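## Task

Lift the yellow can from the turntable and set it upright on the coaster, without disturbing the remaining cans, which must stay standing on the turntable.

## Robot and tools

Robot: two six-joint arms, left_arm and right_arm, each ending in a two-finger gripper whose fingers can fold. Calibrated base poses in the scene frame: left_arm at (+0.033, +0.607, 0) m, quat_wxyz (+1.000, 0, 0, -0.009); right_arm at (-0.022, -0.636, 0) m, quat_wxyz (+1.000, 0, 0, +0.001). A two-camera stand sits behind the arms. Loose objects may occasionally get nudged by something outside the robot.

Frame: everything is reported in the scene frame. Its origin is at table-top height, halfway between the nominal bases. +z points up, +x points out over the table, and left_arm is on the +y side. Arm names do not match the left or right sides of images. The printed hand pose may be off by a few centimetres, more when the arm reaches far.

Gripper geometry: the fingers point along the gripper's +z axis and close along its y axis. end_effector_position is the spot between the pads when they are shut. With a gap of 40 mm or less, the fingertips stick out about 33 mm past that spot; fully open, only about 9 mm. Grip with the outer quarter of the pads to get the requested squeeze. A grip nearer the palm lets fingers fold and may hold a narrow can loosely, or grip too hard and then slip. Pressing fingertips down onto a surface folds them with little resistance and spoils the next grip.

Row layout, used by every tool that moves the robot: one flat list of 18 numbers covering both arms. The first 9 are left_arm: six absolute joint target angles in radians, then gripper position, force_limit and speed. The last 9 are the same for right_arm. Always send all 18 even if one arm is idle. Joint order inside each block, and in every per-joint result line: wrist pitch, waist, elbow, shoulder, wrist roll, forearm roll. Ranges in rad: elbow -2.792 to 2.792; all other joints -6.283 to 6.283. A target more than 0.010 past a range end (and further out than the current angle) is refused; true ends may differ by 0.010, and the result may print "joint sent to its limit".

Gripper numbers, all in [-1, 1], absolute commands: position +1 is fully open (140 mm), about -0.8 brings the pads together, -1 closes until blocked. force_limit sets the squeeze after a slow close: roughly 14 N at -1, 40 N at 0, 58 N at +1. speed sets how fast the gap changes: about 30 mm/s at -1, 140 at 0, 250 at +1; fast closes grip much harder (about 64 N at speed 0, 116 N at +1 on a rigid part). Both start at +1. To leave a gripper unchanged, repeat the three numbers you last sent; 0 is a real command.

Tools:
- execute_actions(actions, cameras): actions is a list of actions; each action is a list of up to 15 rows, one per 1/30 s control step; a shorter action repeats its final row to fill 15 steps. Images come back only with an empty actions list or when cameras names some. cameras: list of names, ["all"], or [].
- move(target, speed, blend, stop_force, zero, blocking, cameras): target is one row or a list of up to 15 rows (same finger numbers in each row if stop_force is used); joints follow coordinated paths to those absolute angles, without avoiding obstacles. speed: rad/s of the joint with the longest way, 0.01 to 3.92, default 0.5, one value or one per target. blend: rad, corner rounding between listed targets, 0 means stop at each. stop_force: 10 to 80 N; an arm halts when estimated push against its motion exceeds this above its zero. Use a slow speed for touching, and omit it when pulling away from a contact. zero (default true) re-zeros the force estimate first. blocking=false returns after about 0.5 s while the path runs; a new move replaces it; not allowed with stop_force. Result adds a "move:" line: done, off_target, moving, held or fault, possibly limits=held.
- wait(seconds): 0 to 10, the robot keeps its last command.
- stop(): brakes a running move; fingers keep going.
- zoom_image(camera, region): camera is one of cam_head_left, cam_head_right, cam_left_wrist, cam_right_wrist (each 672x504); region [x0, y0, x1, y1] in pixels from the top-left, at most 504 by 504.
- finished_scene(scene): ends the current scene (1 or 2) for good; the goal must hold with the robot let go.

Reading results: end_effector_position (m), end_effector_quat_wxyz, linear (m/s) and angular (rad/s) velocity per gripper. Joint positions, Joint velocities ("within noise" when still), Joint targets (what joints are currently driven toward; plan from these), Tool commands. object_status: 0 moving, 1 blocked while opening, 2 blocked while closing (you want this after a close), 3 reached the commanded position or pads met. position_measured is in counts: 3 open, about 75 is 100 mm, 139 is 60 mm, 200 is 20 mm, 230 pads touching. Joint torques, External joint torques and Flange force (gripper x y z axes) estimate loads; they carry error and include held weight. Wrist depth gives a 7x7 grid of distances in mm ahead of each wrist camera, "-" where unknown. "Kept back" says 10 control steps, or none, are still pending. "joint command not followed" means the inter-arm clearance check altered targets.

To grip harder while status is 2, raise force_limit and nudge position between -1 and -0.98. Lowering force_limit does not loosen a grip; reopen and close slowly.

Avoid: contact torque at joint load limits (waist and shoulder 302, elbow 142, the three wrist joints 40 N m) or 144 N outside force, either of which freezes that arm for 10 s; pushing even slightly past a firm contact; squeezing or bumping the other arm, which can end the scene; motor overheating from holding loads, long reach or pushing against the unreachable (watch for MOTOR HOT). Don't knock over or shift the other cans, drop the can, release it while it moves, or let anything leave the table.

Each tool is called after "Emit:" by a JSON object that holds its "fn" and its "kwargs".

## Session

Emit:
{"fn": "execute_actions", "kwargs": {"actions": []}}

Scene clock: 0.00 s.
left_arm: end_effector_position=(+0.5251, +0.2915, +0.3339) position_measured=3 object_status=3 end_effector_quat_wxyz=(-0.050, +0.654, +0.327, +0.681) | right_arm: end_effector_position=(+0.5619, -0.3050, +0.2591) position_measured=3 object_status=3 end_effector_quat_wxyz=(-0.040, +0.539, +0.840, -0.038)
Joint names: [wrist pitch, waist, elbow, shoulder, wrist roll, forearm roll]
Joint positions: left_arm=[1.659 -1.216 2.148 0.222 -1.206 1.379] | right_arm=[1.388 0.448 1.584 0.276 0.015 0.028]
Joint velocities: within noise
Joint torques (N m): no reading
External joint torques (N m): no reading
Flange force (N): no reading
Wrist depth (mm): cam_left_wrist=[1904 - - - 2245 1889 - / - - - - - 1831 1951 / 2356 2902 2505 2380 2051 - - / - 140 2428 2163 1566 1576 124 / - 531 2017 2087 1983 2000 117 / 408 453 501 528 1874 1935 1803 / 371 393 422 465 1664 1776 1676] | cam_right_wrist=[384 299 310 311 226 297 290 / 404 397 331 328 319 359 359 / 427 418 407 399 391 384 377 / 444 145 433 425 415 401 126 / - 469 460 448 441 432 115 / 525 506 496 481 473 462 1508 / 553 548 527 510 503 1622 1633]
Joint targets: left_arm=[1.659 -1.216 2.148 0.222 -1.206 1.379] | right_arm=[1.388 0.448 1.584 0.276 0.015 0.028]
Tool commands: left_gripper/position=+1.0 left_gripper/force_limit=+1.0 left_gripper/speed=+1.0 right_gripper/position=+1.0 right_gripper/force_limit=+1.0 right_gripper/speed=+1.0

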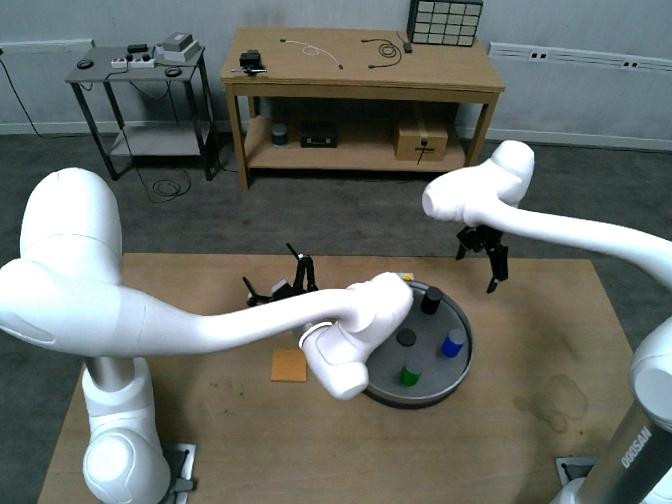

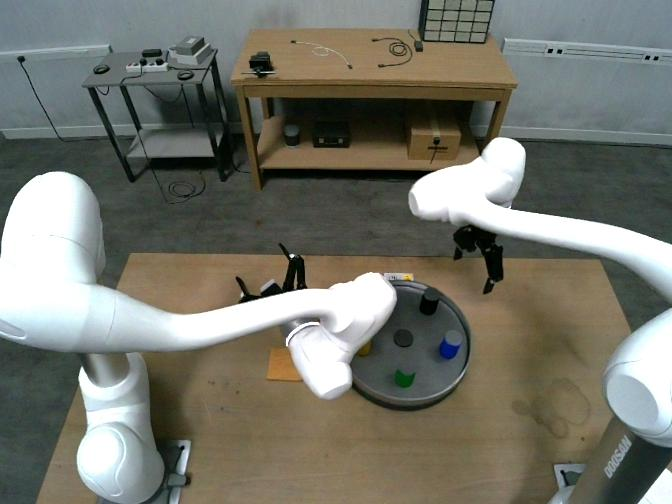

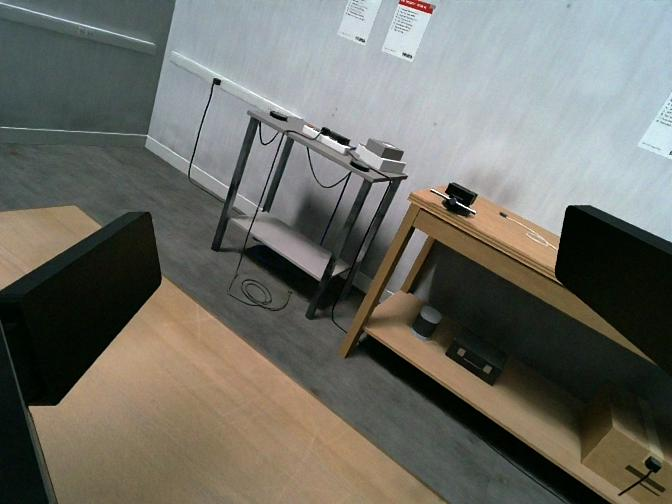

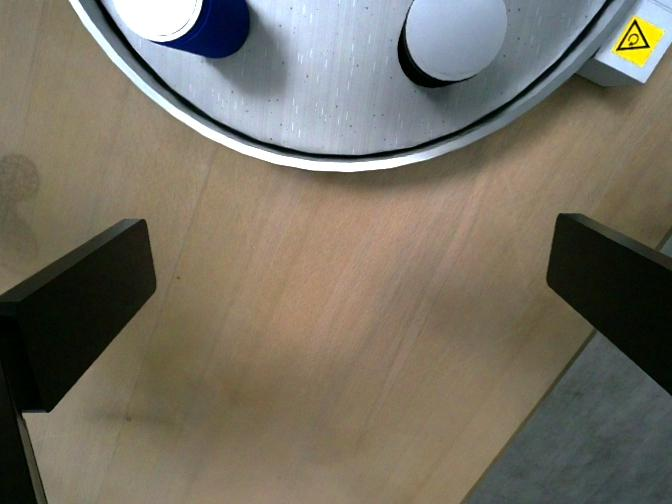

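Emit:
{"fn": "move", "kwargs": {"target": [1.3205,-0.738,1.7402,0.0809,-0.756,0,1,1,1,1.388,-0.35,1.584,0.276,0.015,0.028,1,1,1], "speed": 0.9, "cameras": ["cam_left_wrist","cam_head_left"]}}

Emit:
{"fn": "wait", "kwargs": {"seconds": 1.0, "cameras": ["cam_left_wrist"]}}

Emit:
{"fn": "move", "kwargs": {"target": [1.123,-1.0533,1.6878,0.3308,-1.5077,0,1,1,1,1.388,-0.35,1.584,0.276,0.015,0.028,1,1,1], "speed": 0.8, "cameras": ["cam_left_wrist","cam_head_left"]}}

Emit:
{"fn": "wait", "kwargs": {"seconds": 1.0, "cameras": ["cam_left_wrist"]}}

Scene clock: 2.93 s.
left_arm: end_effector_position=(+0.4876, +0.2263, +0.2995) position_measured=3 object_status=3 end_effector_quat_wxyz=(+0.000, +0.707, +0.707, +0.000) | right_arm: end_effector_position=(+0.6227, -0.8230, +0.2591) position_measured=3 object_status=3 end_effector_quat_wxyz=(-0.051, +0.824, +0.564, -0.020)
Joint names: [wrist pitch, waist, elbow, shoulder, wrist roll, forearm roll]
Joint positions: left_arm=[1.321 -0.738 1.74 0.081 -0.756 0] | right_arm=[1.388 -0.35 1.584 0.276 0.015 0.028]
Joint torques (N m): left_arm=[0.25 1.55 -40.82 -45.06 -0.13 4.37] | right_arm=[0.4 0.23 -40.15 -66.08 0.1 4.32]
External joint torques (N m): left_arm=[-0.23 -1.43 0.47 -3.48 0.13 -0.19] | right_arm=[-0.12 -0.14 0.54 -1.5 -0.11 -0.11]
Flange force (N): left_arm=[2.5 -6.4 -0.3] | right_arm=[-0.6 -3.4 0.6]
Wrist depth (mm): cam_left_wrist=[382 377 383 383 384 384 383 / 401 403 393 407 403 403 404 / 425 426 415 427 427 431 430 / 437 140 451 447 457 450 129 / - 472 431 424 440 487 117 / 520 469 446 450 451 510 526 / 547 479 481 480 417 553 572] | cam_right_wrist=[381 374 366 360 354 346 1133 / 401 397 386 379 369 364 364 / 428 418 408 399 393 382 381 / 443 145 435 424 418 399 126 / - 470 449 1480 1470 1480 114 / 1807 1716 1667 - 1589 1537 1489 / 1821 1879 1589 1644 1703 - 1656]
Joint targets: left_arm=[1.321 -0.738 1.740 0.081 -0.756 0.000] | right_arm=[1.388 -0.350 1.584 0.276 0.015 0.028]
move: done
Images, in order (width x height): cam_head_left 672x504, cam_left_wrist 672x504.

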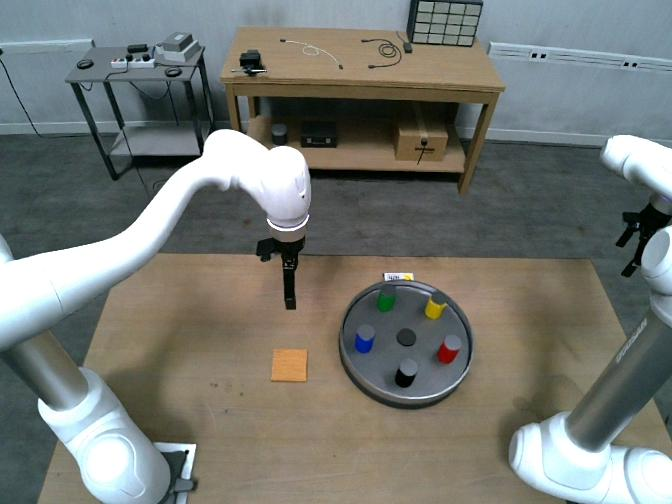

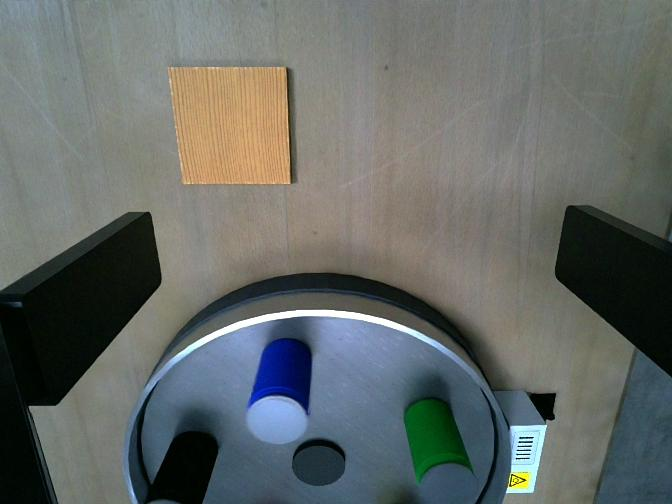

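Scene clock: 3.93 s.
left_arm: end_effector_position=(+0.4876, +0.2263, +0.2995) position_measured=3 object_status=3 end_effector_quat_wxyz=(+0.000, +0.707, +0.707, +0.000) | right_arm: end_effector_position=(+0.6227, -0.8230, +0.2591) position_measured=3 object_status=3 end_effector_quat_wxyz=(-0.051, +0.824, +0.564, -0.020)
Joint names: [wrist pitch, waist, elbow, shoulder, wrist roll, forearm roll]
Joint positions: left_arm=[1.32 -0.738 1.74 0.081 -0.756 0] | right_arm=[1.388 -0.35 1.584 0.276 0.015 0.028]
Joint torques (N m): left_arm=[0.25 2.2 -40.71 -44.69 -0.2 4.28] | right_arm=[0.39 0.08 -40.28 -66.24 0.1 4.28]
External joint torques (N m): left_arm=[-0.23 -2.27 0.29 -3.82 0.2 -0.09] | right_arm=[-0.12 -0.09 0.66 -1.32 -0.1 -0.07]
Flange force (N): left_arm=[1.7 -7.5 -0.7] | right_arm=[-0.5 -3.4 0.8]
Wrist depth (mm): cam_left_wrist=[382 380 379 381 382 383 383 / 401 400 393 403 402 405 407 / 423 426 415 427 430 431 430 / 439 139 456 449 457 446 129 / - 475 431 426 444 486 118 / 520 468 403 452 444 507 525 / 550 491 480 483 486 505 559] | cam_right_wrist=[382 378 368 361 352 348 349 / 403 395 387 379 374 363 364 / 428 418 410 400 391 383 383 / 446 145 434 423 412 402 126 / - 466 1508 1518 1498 1435 115 / 1780 1728 1461 1667 1622 1547 1547 / - 1644 1600 1741 1754 - -]
Joint targets: left_arm=[1.321 -0.738 1.740 0.081 -0.756 0.000] | right_arm=[1.388 -0.350 1.584 0.276 0.015 0.028]
Tool commands: left_gripper/position=+1.0 left_gripper/force_limit=+1.0 left_gripper/speed=+1.0 right_gripper/position=+1.0 right_gripper/force_limit=+1.0 right_gripper/speed=+1.0
wait: 1.00 s; at rest by 0.17 s
Images, in order (width x height): cam_left_wrist 672x504.

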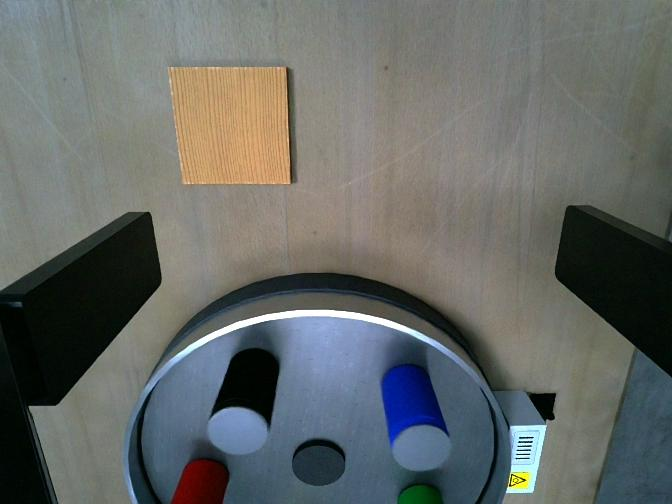

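Scene clock: 5.30 s.
left_arm: end_effector_position=(+0.4017, +0.0045, +0.1644) position_measured=3 object_status=3 end_effector_quat_wxyz=(+0.000, +0.537, +0.844, +0.000) | right_arm: end_effector_position=(+0.6227, -0.8230, +0.2591) position_measured=3 object_status=3 end_effector_quat_wxyz=(-0.051, +0.824, +0.564, -0.020)
Joint names: [wrist pitch, waist, elbow, shoulder, wrist roll, forearm roll]
Joint positions: left_arm=[1.123 -1.053 1.688 0.331 -1.508 0] | right_arm=[1.388 -0.35 1.584 0.276 0.015 0.028]
Joint torques (N m): left_arm=[0.32 2.33 -38.25 -67.52 -0.08 3.97] | right_arm=[0.4 0.15 -40.27 -66.3 0.11 4.29]
External joint torques (N m): left_arm=[-0.28 -2.32 0.57 -3.72 0.08 -0.1] | right_arm=[-0.12 -0.18 0.66 -1.27 -0.12 -0.09]
Flange force (N): left_arm=[6.5 -3.9 -1.6] | right_arm=[-0.7 -3.3 0.8]
Wrist depth (mm): cam_left_wrist=[262 262 261 258 260 266 265 / 276 232 229 229 229 233 281 / 241 241 242 194 242 244 244 / - 139 258 - 258 256 129 / - 237 274 275 276 264 124 / - 222 293 286 294 296 194 / - 316 311 318 314 316 303] | cam_right_wrist=[382 374 367 360 353 346 1117 / 401 395 389 381 372 364 366 / 430 419 408 400 390 383 380 / 444 145 434 421 418 399 120 / - 471 468 1547 1480 1489 114 / - 1728 1656 1633 1611 1214 - / 1894 1864 1794 1741 1716 1622 1611]
Joint targets: left_arm=[1.123 -1.053 1.688 0.331 -1.508 0.000] | right_arm=[1.388 -0.350 1.584 0.276 0.015 0.028]
move: done
Images, in order (width x height): cam_head_left 672x504, cam_left_wrist 672x504.

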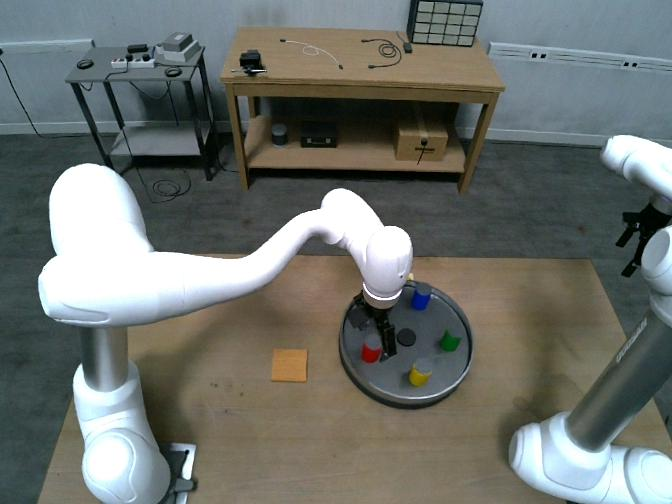

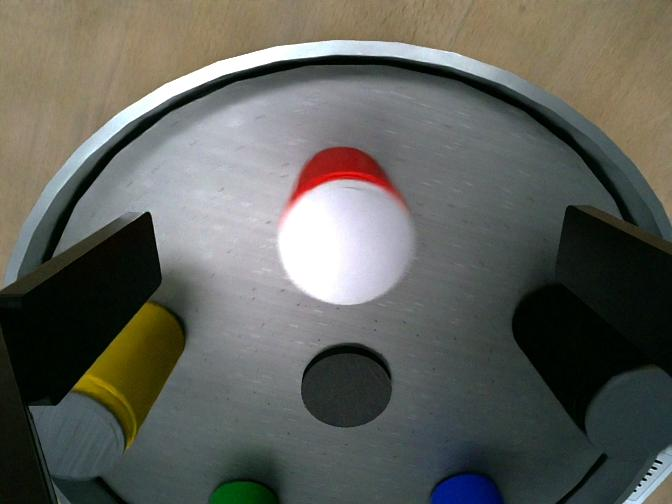

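Scene clock: 6.30 s.
left_arm: end_effector_position=(+0.4016, +0.0045, +0.1643) position_measured=3 object_status=3 end_effector_quat_wxyz=(+0.000, +0.537, +0.844, +0.000) | right_arm: end_effector_position=(+0.6227, -0.8230, +0.2591) position_measured=3 object_status=3 end_effector_quat_wxyz=(-0.051, +0.824, +0.564, -0.020)
Joint names: [wrist pitch, waist, elbow, shoulder, wrist roll, forearm roll]
Joint positions: left_arm=[1.123 -1.053 1.688 0.331 -1.508 0] | right_arm=[1.388 -0.35 1.584 0.276 0.015 0.028]
Joint torques (N m): left_arm=[0.31 2.22 -37.99 -67.34 -0.15 3.97] | right_arm=[0.44 0.21 -40.29 -66.43 0.11 4.29]
External joint torques (N m): left_arm=[-0.28 -2.18 0.26 -4.03 0.15 -0.08] | right_arm=[-0.16 -0.14 0.67 -1.19 -0.11 -0.08]
Flange force (N): left_arm=[6.4 -3.6 -2.1] | right_arm=[-0.6 -3.2 0.9]
Wrist depth (mm): cam_left_wrist=[262 263 260 258 261 265 265 / 276 233 229 228 229 232 279 / 240 241 236 241 244 244 244 / - 130 165 257 258 236 129 / - 274 275 275 275 197 117 / 287 260 294 286 295 295 297 / 208 229 315 317 316 303 307] | cam_right_wrist=[381 376 368 361 353 348 1122 / 405 397 387 379 371 365 366 / 426 421 407 399 393 385 389 / 445 145 433 421 414 397 126 / - 467 463 1508 1864 1452 114 / 1794 1716 1667 1667 1611 1600 1470 / 1794 2023 1691 1941 1691 1611 1633]
Joint targets: left_arm=[1.123 -1.053 1.688 0.331 -1.508 0.000] | right_arm=[1.388 -0.350 1.584 0.276 0.015 0.028]
Tool commands: left_gripper/position=+1.0 left_gripper/force_limit=+1.0 left_gripper/speed=+1.0 right_gripper/position=+1.0 right_gripper/force_limit=+1.0 right_gripper/speed=+1.0
wait: 1.00 s; at rest by 0.17 s
Images, in order (width x height): cam_left_wrist 672x504.

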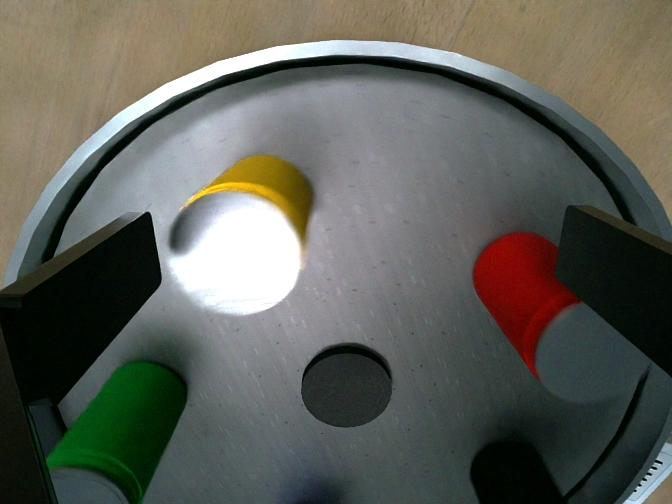

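Emit:
{"fn": "wait", "kwargs": {"seconds": 0.3, "cameras": []}}

Scene clock: 7.77 s.
left_arm: end_effector_position=(+0.4016, +0.0045, +0.1643) position_measured=3 object_status=3 end_effector_quat_wxyz=(+0.000, +0.537, +0.844, +0.000) | right_arm: end_effector_position=(+0.6227, -0.8230, +0.2591) position_measured=3 object_status=3 end_effector_quat_wxyz=(-0.051, +0.824, +0.564, -0.020)
Joint names: [wrist pitch, waist, elbow, shoulder, wrist roll, forearm roll]
Joint positions: left_arm=[1.123 -1.053 1.688 0.331 -1.508 0] | right_arm=[1.388 -0.35 1.584 0.276 0.015 0.028]
Joint torques (N m): left_arm=[0.35 2.13 -38.03 -67.46 -0.12 3.94] | right_arm=[0.42 0.11 -40.18 -66.32 0.08 4.3]
External joint torques (N m): left_arm=[-0.32 -2.24 0.4 -3.65 0.12 -0.07] | right_arm=[-0.15 -0.26 0.57 -1.23 -0.08 -0.1]
Flange force (N): left_arm=[6.1 -3.7 -1.6] | right_arm=[-0.7 -3.0 0.7]
Wrist depth (mm): cam_left_wrist=[263 264 261 259 261 264 266 / 276 234 229 227 229 233 280 / 240 241 227 236 244 244 245 / - 139 165 252 258 251 129 / - 274 274 275 275 217 123 / - 260 293 286 296 295 288 / 209 309 318 316 314 310 308] | cam_right_wrist=[382 374 365 358 353 346 1122 / 401 395 386 378 372 365 369 / 429 416 409 400 395 384 380 / 442 145 431 422 413 401 126 / - 469 461 - 1498 1480 114 / 1754 1741 - 1600 1633 1644 1527 / 2059 1754 1767 1728 1691 1691 1611]
Joint targets: left_arm=[1.123 -1.053 1.688 0.331 -1.508 0.000] | right_arm=[1.388 -0.350 1.584 0.276 0.015 0.028]
Tool commands: left_gripper/position=+1.0 left_gripper/force_limit=+1.0 left_gripper/speed=+1.0 right_gripper/position=+1.0 right_gripper/force_limit=+1.0 right_gripper/speed=+1.0
wait: 0.30 s; at rest from the start
No camera images: "cameras" was empty.

Emit:
{"fn": "wait", "kwargs": {"seconds": 4.9, "cameras": []}}

Emit:
{"fn": "move", "kwargs": {"target": [[1.1251,-0.9249,1.5747,0.4418,-0.507,0,-1,-0.5,-0.4,1.388,-0.35,1.584,0.276,0.015,0.028,1,1,1],[1.172,-0.9047,1.4449,0.5247,-0.0497,0,-1,-0.5,-0.4,1.388,-0.35,1.584,0.276,0.015,0.028,1,1,1],[1.4317,-0.9047,1.2556,0.4543,-0.0497,0,-1,-0.5,-0.4,1.388,-0.35,1.584,0.276,0.015,0.028,1,1,1]], "speed": [1.05,1.05,0.5], "blend": [0.08,0,0], "cameras": ["cam_left_wrist","cam_head_left"]}}

Scene clock: 13.23 s.
left_arm: end_effector_position=(+0.4016, +0.0045, +0.1643) position_measured=3 object_status=3 end_effector_quat_wxyz=(+0.000, +0.537, +0.844, +0.000) | right_arm: end_effector_position=(+0.6227, -0.8230, +0.2591) position_measured=3 object_status=3 end_effector_quat_wxyz=(-0.051, +0.824, +0.564, -0.020)
Joint names: [wrist pitch, waist, elbow, shoulder, wrist roll, forearm roll]
Joint positions: left_arm=[1.123 -1.053 1.688 0.331 -1.508 0] | right_arm=[1.388 -0.35 1.584 0.276 0.015 0.028]
Joint torques (N m): left_arm=[0.24 1.78 -37.76 -66.87 -0.2 3.92] | right_arm=[0.39 0.22 -40.25 -66.28 0.09 4.28]
External joint torques (N m): left_arm=[-0.2 -1.26 0.07 -4.83 0.2 -0.03] | right_arm=[-0.11 -0.26 0.64 -1.27 -0.1 -0.08]
Flange force (N): left_arm=[7.2 -2.3 -3.0] | right_arm=[-0.8 -3.2 0.8]
Wrist depth (mm): cam_left_wrist=[262 262 259 258 261 265 265 / 276 232 228 229 229 232 280 / 240 241 237 237 243 244 245 / - 140 - 255 257 252 129 / - 270 274 274 274 218 123 / 213 244 292 290 295 296 273 / 202 307 315 315 314 314 307] | cam_right_wrist=[382 373 368 361 353 348 346 / 405 395 386 380 370 365 365 / 427 417 410 401 393 384 389 / 442 145 431 422 419 150 126 / - 465 463 1537 1489 - 114 / - - 1703 1644 1568 - 1537 / 1864 1879 2023 1716 - 1835 -]
Joint targets: left_arm=[1.123 -1.053 1.688 0.331 -1.508 0.000] | right_arm=[1.388 -0.350 1.584 0.276 0.015 0.028]
Tool commands: left_gripper/position=+1.0 left_gripper/force_limit=+1.0 left_gripper/speed=+1.0 right_gripper/position=+1.0 right_gripper/force_limit=+1.0 right_gripper/speed=+1.0
wait: 4.90 s; at rest from the start
No camera images: "cameras" was empty.

Scene clock: 15.90 s.
left_arm: end_effector_position=(+0.5594, -0.0302, +0.2996) position_measured=153 object_status=2 end_effector_quat_wxyz=(+0.000, +0.940, +0.342, +0.000) | right_arm: end_effector_position=(+0.6227, -0.8230, +0.2591) position_measured=3 object_status=3 end_effector_quat_wxyz=(-0.051, +0.824, +0.564, -0.020)
Joint names: [wrist pitch, waist, elbow, shoulder, wrist roll, forearm roll]
Joint positions: left_arm=[1.432 -0.905 1.256 0.454 -0.05 0] | right_arm=[1.388 -0.35 1.584 0.276 0.015 0.028]
Joint torques (N m): left_arm=[0.19 2.45 -42.07 -83.44 -0.13 4.36] | right_arm=[0.41 0.06 -40.34 -66.19 0.1 4.28]
External joint torques (N m): left_arm=[-0.2 -2.54 0.54 -3.6 0.13 -0.04] | right_arm=[-0.13 -0.04 0.72 -1.39 -0.11 -0.07]
Flange force (N): left_arm=[-2.9 -7.7 0.3] | right_arm=[-0.5 -3.6 0.9]
Wrist depth (mm): cam_left_wrist=[378 381 383 382 378 377 382 / 391 400 359 350 354 349 403 / 423 383 374 - 364 379 430 / 452 390 116 - 120 389 451 / - 89 88 426 421 80 85 / - 78 - 447 455 - 75 / - - - 464 - - -] | cam_right_wrist=[381 373 367 362 352 347 346 / 403 397 388 380 372 365 369 / 430 417 408 400 391 384 386 / 442 145 434 422 409 150 126 / - 468 462 - 1518 1470 114 / - 1716 1644 1518 1558 1527 1537 / 1989 1864 - 1780 1691 1679 1568]
Joint targets: left_arm=[1.432 -0.905 1.256 0.454 -0.050 0.000] | right_arm=[1.388 -0.350 1.584 0.276 0.015 0.028]
move: done
Images, in order (width x height): cam_head_left 672x504, cam_left_wrist 672x504.

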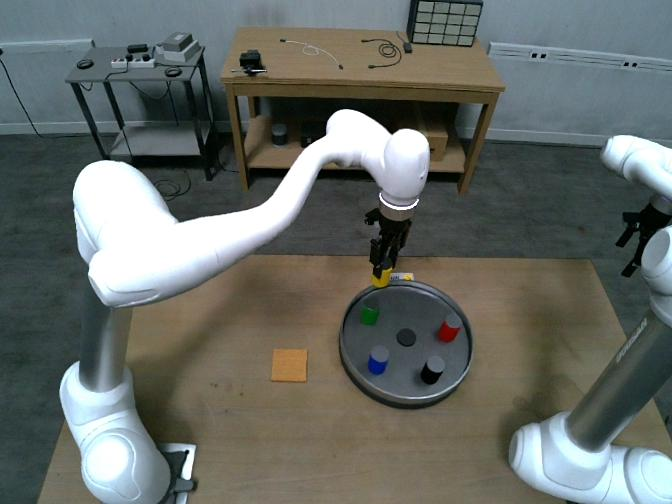

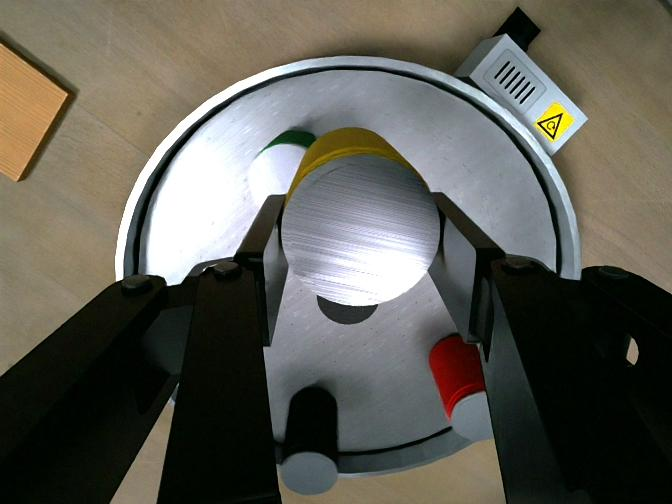

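Emit:
{"fn": "move", "kwargs": {"target": [[1.319,-0.8528,1.8857,-0.0631,-0.8708,0,-1,-0.5,-0.4,1.388,-0.35,1.584,0.276,0.015,0.028,1,1,1],[0.9843,-0.8528,2.0981,0.0592,-0.8708,0,-1,-0.5,-0.4,1.388,-0.35,1.584,0.276,0.015,0.028,1,1,1]], "speed": [0.7,0.4], "blend": [0.1,0]}}

Emit:
{"fn": "move", "kwargs": {"target": [0.8967,-0.8528,2.1390,0.1059,-0.8708,0,-1,-0.5,-0.4,1.388,-0.35,1.584,0.276,0.015,0.028,1,1,1], "speed": 0.05, "stop_force": 10, "cameras": ["cam_head_left","cam_left_wrist"]}}

Scene clock: 19.63 s.
left_arm: end_effector_position=(+0.3834, +0.2451, +0.1296) position_measured=153 object_status=2 end_effector_quat_wxyz=(+0.000, +0.707, +0.707, +0.000) | right_arm: end_effector_position=(+0.6227, -0.8230, +0.2591) position_measured=3 object_status=3 end_effector_quat_wxyz=(-0.051, +0.824, +0.564, -0.020)
Joint names: [wrist pitch, waist, elbow, shoulder, wrist roll, forearm roll]
Joint positions: left_arm=[0.984 -0.853 2.098 0.059 -0.871 0] | right_arm=[1.388 -0.35 1.584 0.276 0.015 0.028]
Joint torques (N m): left_arm=[0.25 1.96 -35.33 -37.9 -0.14 3.6] | right_arm=[0.42 0.36 -40.2 -66.25 0.09 4.3]
External joint torques (N m): left_arm=[-0.22 -1.76 0.45 -3.39 0.14 0.02] | right_arm=[-0.14 -0.27 0.56 -1.38 -0.09 -0.09]
Flange force (N): left_arm=[2.3 -6.7 -2.6] | right_arm=[-0.8 -3.3 0.7]
Wrist depth (mm): cam_left_wrist=[232 232 234 233 235 234 235 / 245 245 243 236 241 247 249 / 260 258 258 137 256 262 263 / 275 272 128 - 119 271 276 / - 89 88 296 297 80 85 / - 78 - 309 308 - 75 / - - - 275 264 - -] | cam_right_wrist=[379 375 367 359 355 347 1101 / 400 396 389 379 371 363 369 / 429 422 407 397 389 386 387 / 443 145 432 421 415 149 126 / - 466 454 1518 1480 1452 114 / - 1703 1754 1633 1679 1537 - / 1909 1850 1864 2059 1578 1716 -]
Joint targets: left_arm=[0.984 -0.853 2.098 0.059 -0.871 0.000] | right_arm=[1.388 -0.350 1.584 0.276 0.015 0.028]
move: done

Scene clock: 21.53 s.
left_arm: end_effector_position=(+0.3837, +0.2448, +0.0981) position_measured=153 object_status=2 end_effector_quat_wxyz=(+0.000, +0.707, +0.707, +0.000) | right_arm: end_effector_position=(+0.6227, -0.8230, +0.2591) position_measured=3 object_status=3 end_effector_quat_wxyz=(-0.051, +0.824, +0.564, -0.020)
Joint names: [wrist pitch, waist, elbow, shoulder, wrist roll, forearm roll]
Joint positions: left_arm=[0.919 -0.853 2.128 0.094 -0.871 0] | right_arm=[1.388 -0.35 1.584 0.276 0.015 0.028]
Joint torques (N m): left_arm=[-1.12 0.91 -20.31 -22.21 -0.19 2.87] | right_arm=[0.4 0.08 -40.27 -66.08 0.07 4.31]
External joint torques (N m): left_arm=[1.15 -0.95 -12.92 -20.77 0.19 0.58] | right_arm=[-0.12 -0.06 0.65 -1.49 -0.08 -0.1]
Flange force (N): left_arm=[5.6 -7.5 -38.6] | right_arm=[-0.5 -3.6 0.7]
Wrist depth (mm): cam_left_wrist=[204 205 205 206 206 207 207 / 216 217 212 206 208 218 220 / 228 229 226 134 216 231 232 / 243 240 128 - 120 239 243 / - 88 88 264 258 80 85 / - 78 - 280 280 - 75 / - - - 271 251 - -] | cam_right_wrist=[380 373 369 361 352 349 1111 / 403 395 386 379 371 366 365 / 427 418 408 398 391 386 384 / 445 145 432 423 414 399 126 / - 468 1558 1508 1353 1480 114 / 1807 1754 1679 1716 - 1547 1537 / 1957 1807 1941 1767 1728 1656 1611]
Joint targets: left_arm=[0.919 -0.853 2.128 0.094 -0.871 0.000] | right_arm=[1.388 -0.350 1.584 0.276 0.015 0.028]
move: contact (left_arm); left_arm: the wrist pitch is farthest, 0.022 rad from its target
Images, in order (width x height): cam_head_left 672x504, cam_left_wrist 672x504.

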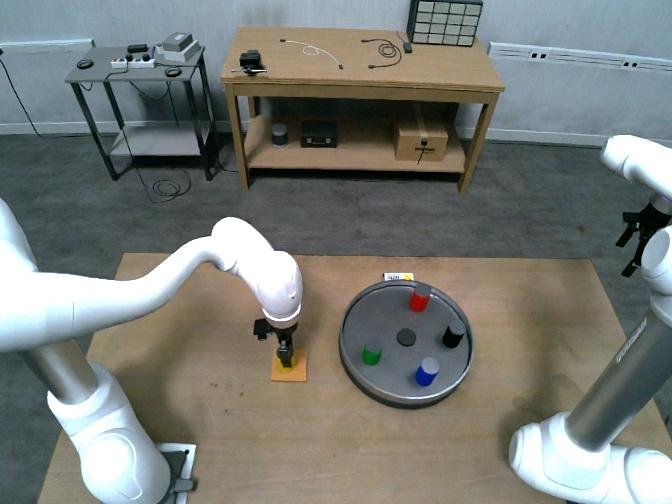

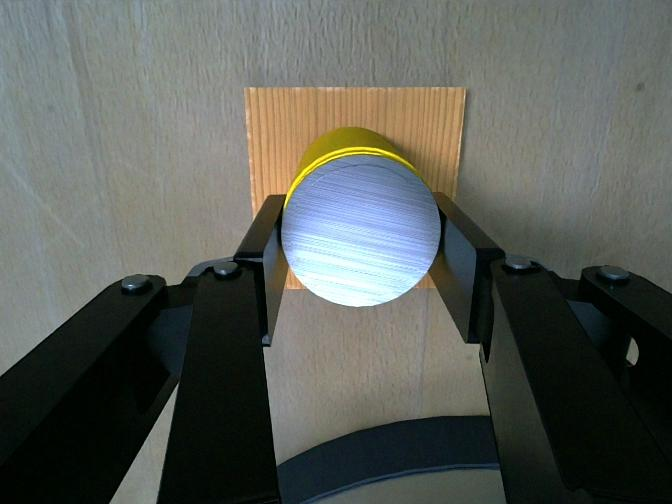

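Centered. Release.

Emit:
{"fn": "move", "kwargs": {"target": [[0.919,-0.853,2.128,0.094,-0.871,0,0.3,-0.5,-0.7,1.388,-0.35,1.584,0.276,0.015,0.028,1,1,1],[1.319,-0.853,1.8857,-0.0631,-0.871,0,0.3,-0.5,-0.7,1.388,-0.35,1.584,0.276,0.015,0.028,1,1,1]], "speed": 0.3, "cameras": ["cam_left_wrist","cam_head_left"]}}

Scene clock: 24.43 s.
left_arm: end_effector_position=(+0.3833, +0.2451, +0.2994) position_measured=91 object_status=3 end_effector_quat_wxyz=(+0.000, +0.707, +0.707, +0.000) | right_arm: end_effector_position=(+0.6227, -0.8230, +0.2591) position_measured=3 object_status=3 end_effector_quat_wxyz=(-0.051, +0.824, +0.564, -0.020)
Joint names: [wrist pitch, waist, elbow, shoulder, wrist roll, forearm roll]
Joint positions: left_arm=[1.319 -0.853 1.886 -0.063 -0.871 0] | right_arm=[1.388 -0.35 1.584 0.276 0.015 0.028]
Joint torques (N m): left_arm=[0.28 1.93 -40.71 -30.04 -0.19 4.27] | right_arm=[0.41 0.24 -40.23 -66.34 0.08 4.32]
External joint torques (N m): left_arm=[-0.25 -1.89 0.31 -3.83 0.19 -0.09] | right_arm=[-0.13 -0.23 0.6 -1.24 -0.09 -0.12]
Flange force (N): left_arm=[2.7 -7.3 -0.7] | right_arm=[-0.7 -3.1 0.7]
Wrist depth (mm): cam_left_wrist=[381 383 380 381 381 384 384 / 400 403 403 393 403 407 407 / 420 425 426 419 427 431 430 / 447 106 442 454 452 139 452 / - 100 473 439 432 108 67 / - - 507 442 458 455 - / - - 495 487 485 - -] | cam_right_wrist=[382 373 367 360 353 348 1101 / 405 395 386 381 371 364 368 / 429 417 407 399 392 384 389 / 444 145 432 426 412 398 126 / - 467 466 1518 1489 - 114 / - 1864 1633 1633 1558 1393 1537 / 1941 1894 1807 1728 1850 1754 1578]
Joint targets: left_arm=[1.319 -0.853 1.886 -0.063 -0.871 0.000] | right_arm=[1.388 -0.350 1.584 0.276 0.015 0.028]
move: done
Images, in order (width x height): cam_head_left 672x504, cam_left_wrist 672x504.

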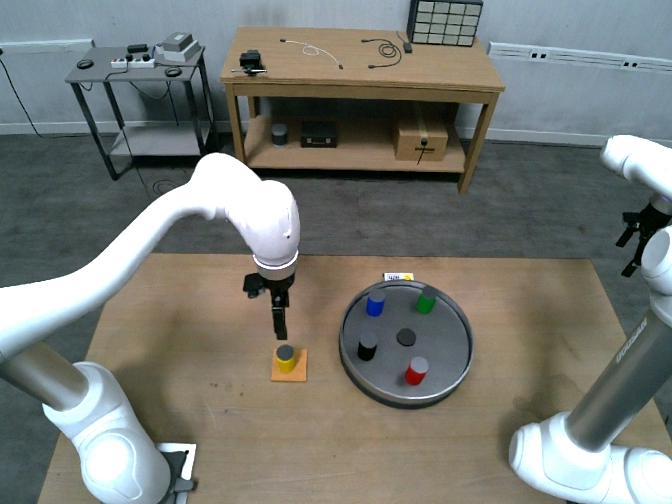

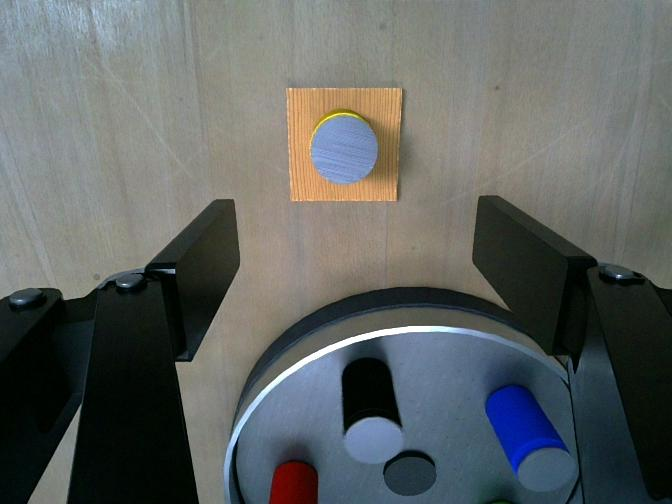

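Emit:
{"fn": "finished_scene", "kwargs": {"scene": 2}}

The scene is finished: the task was done.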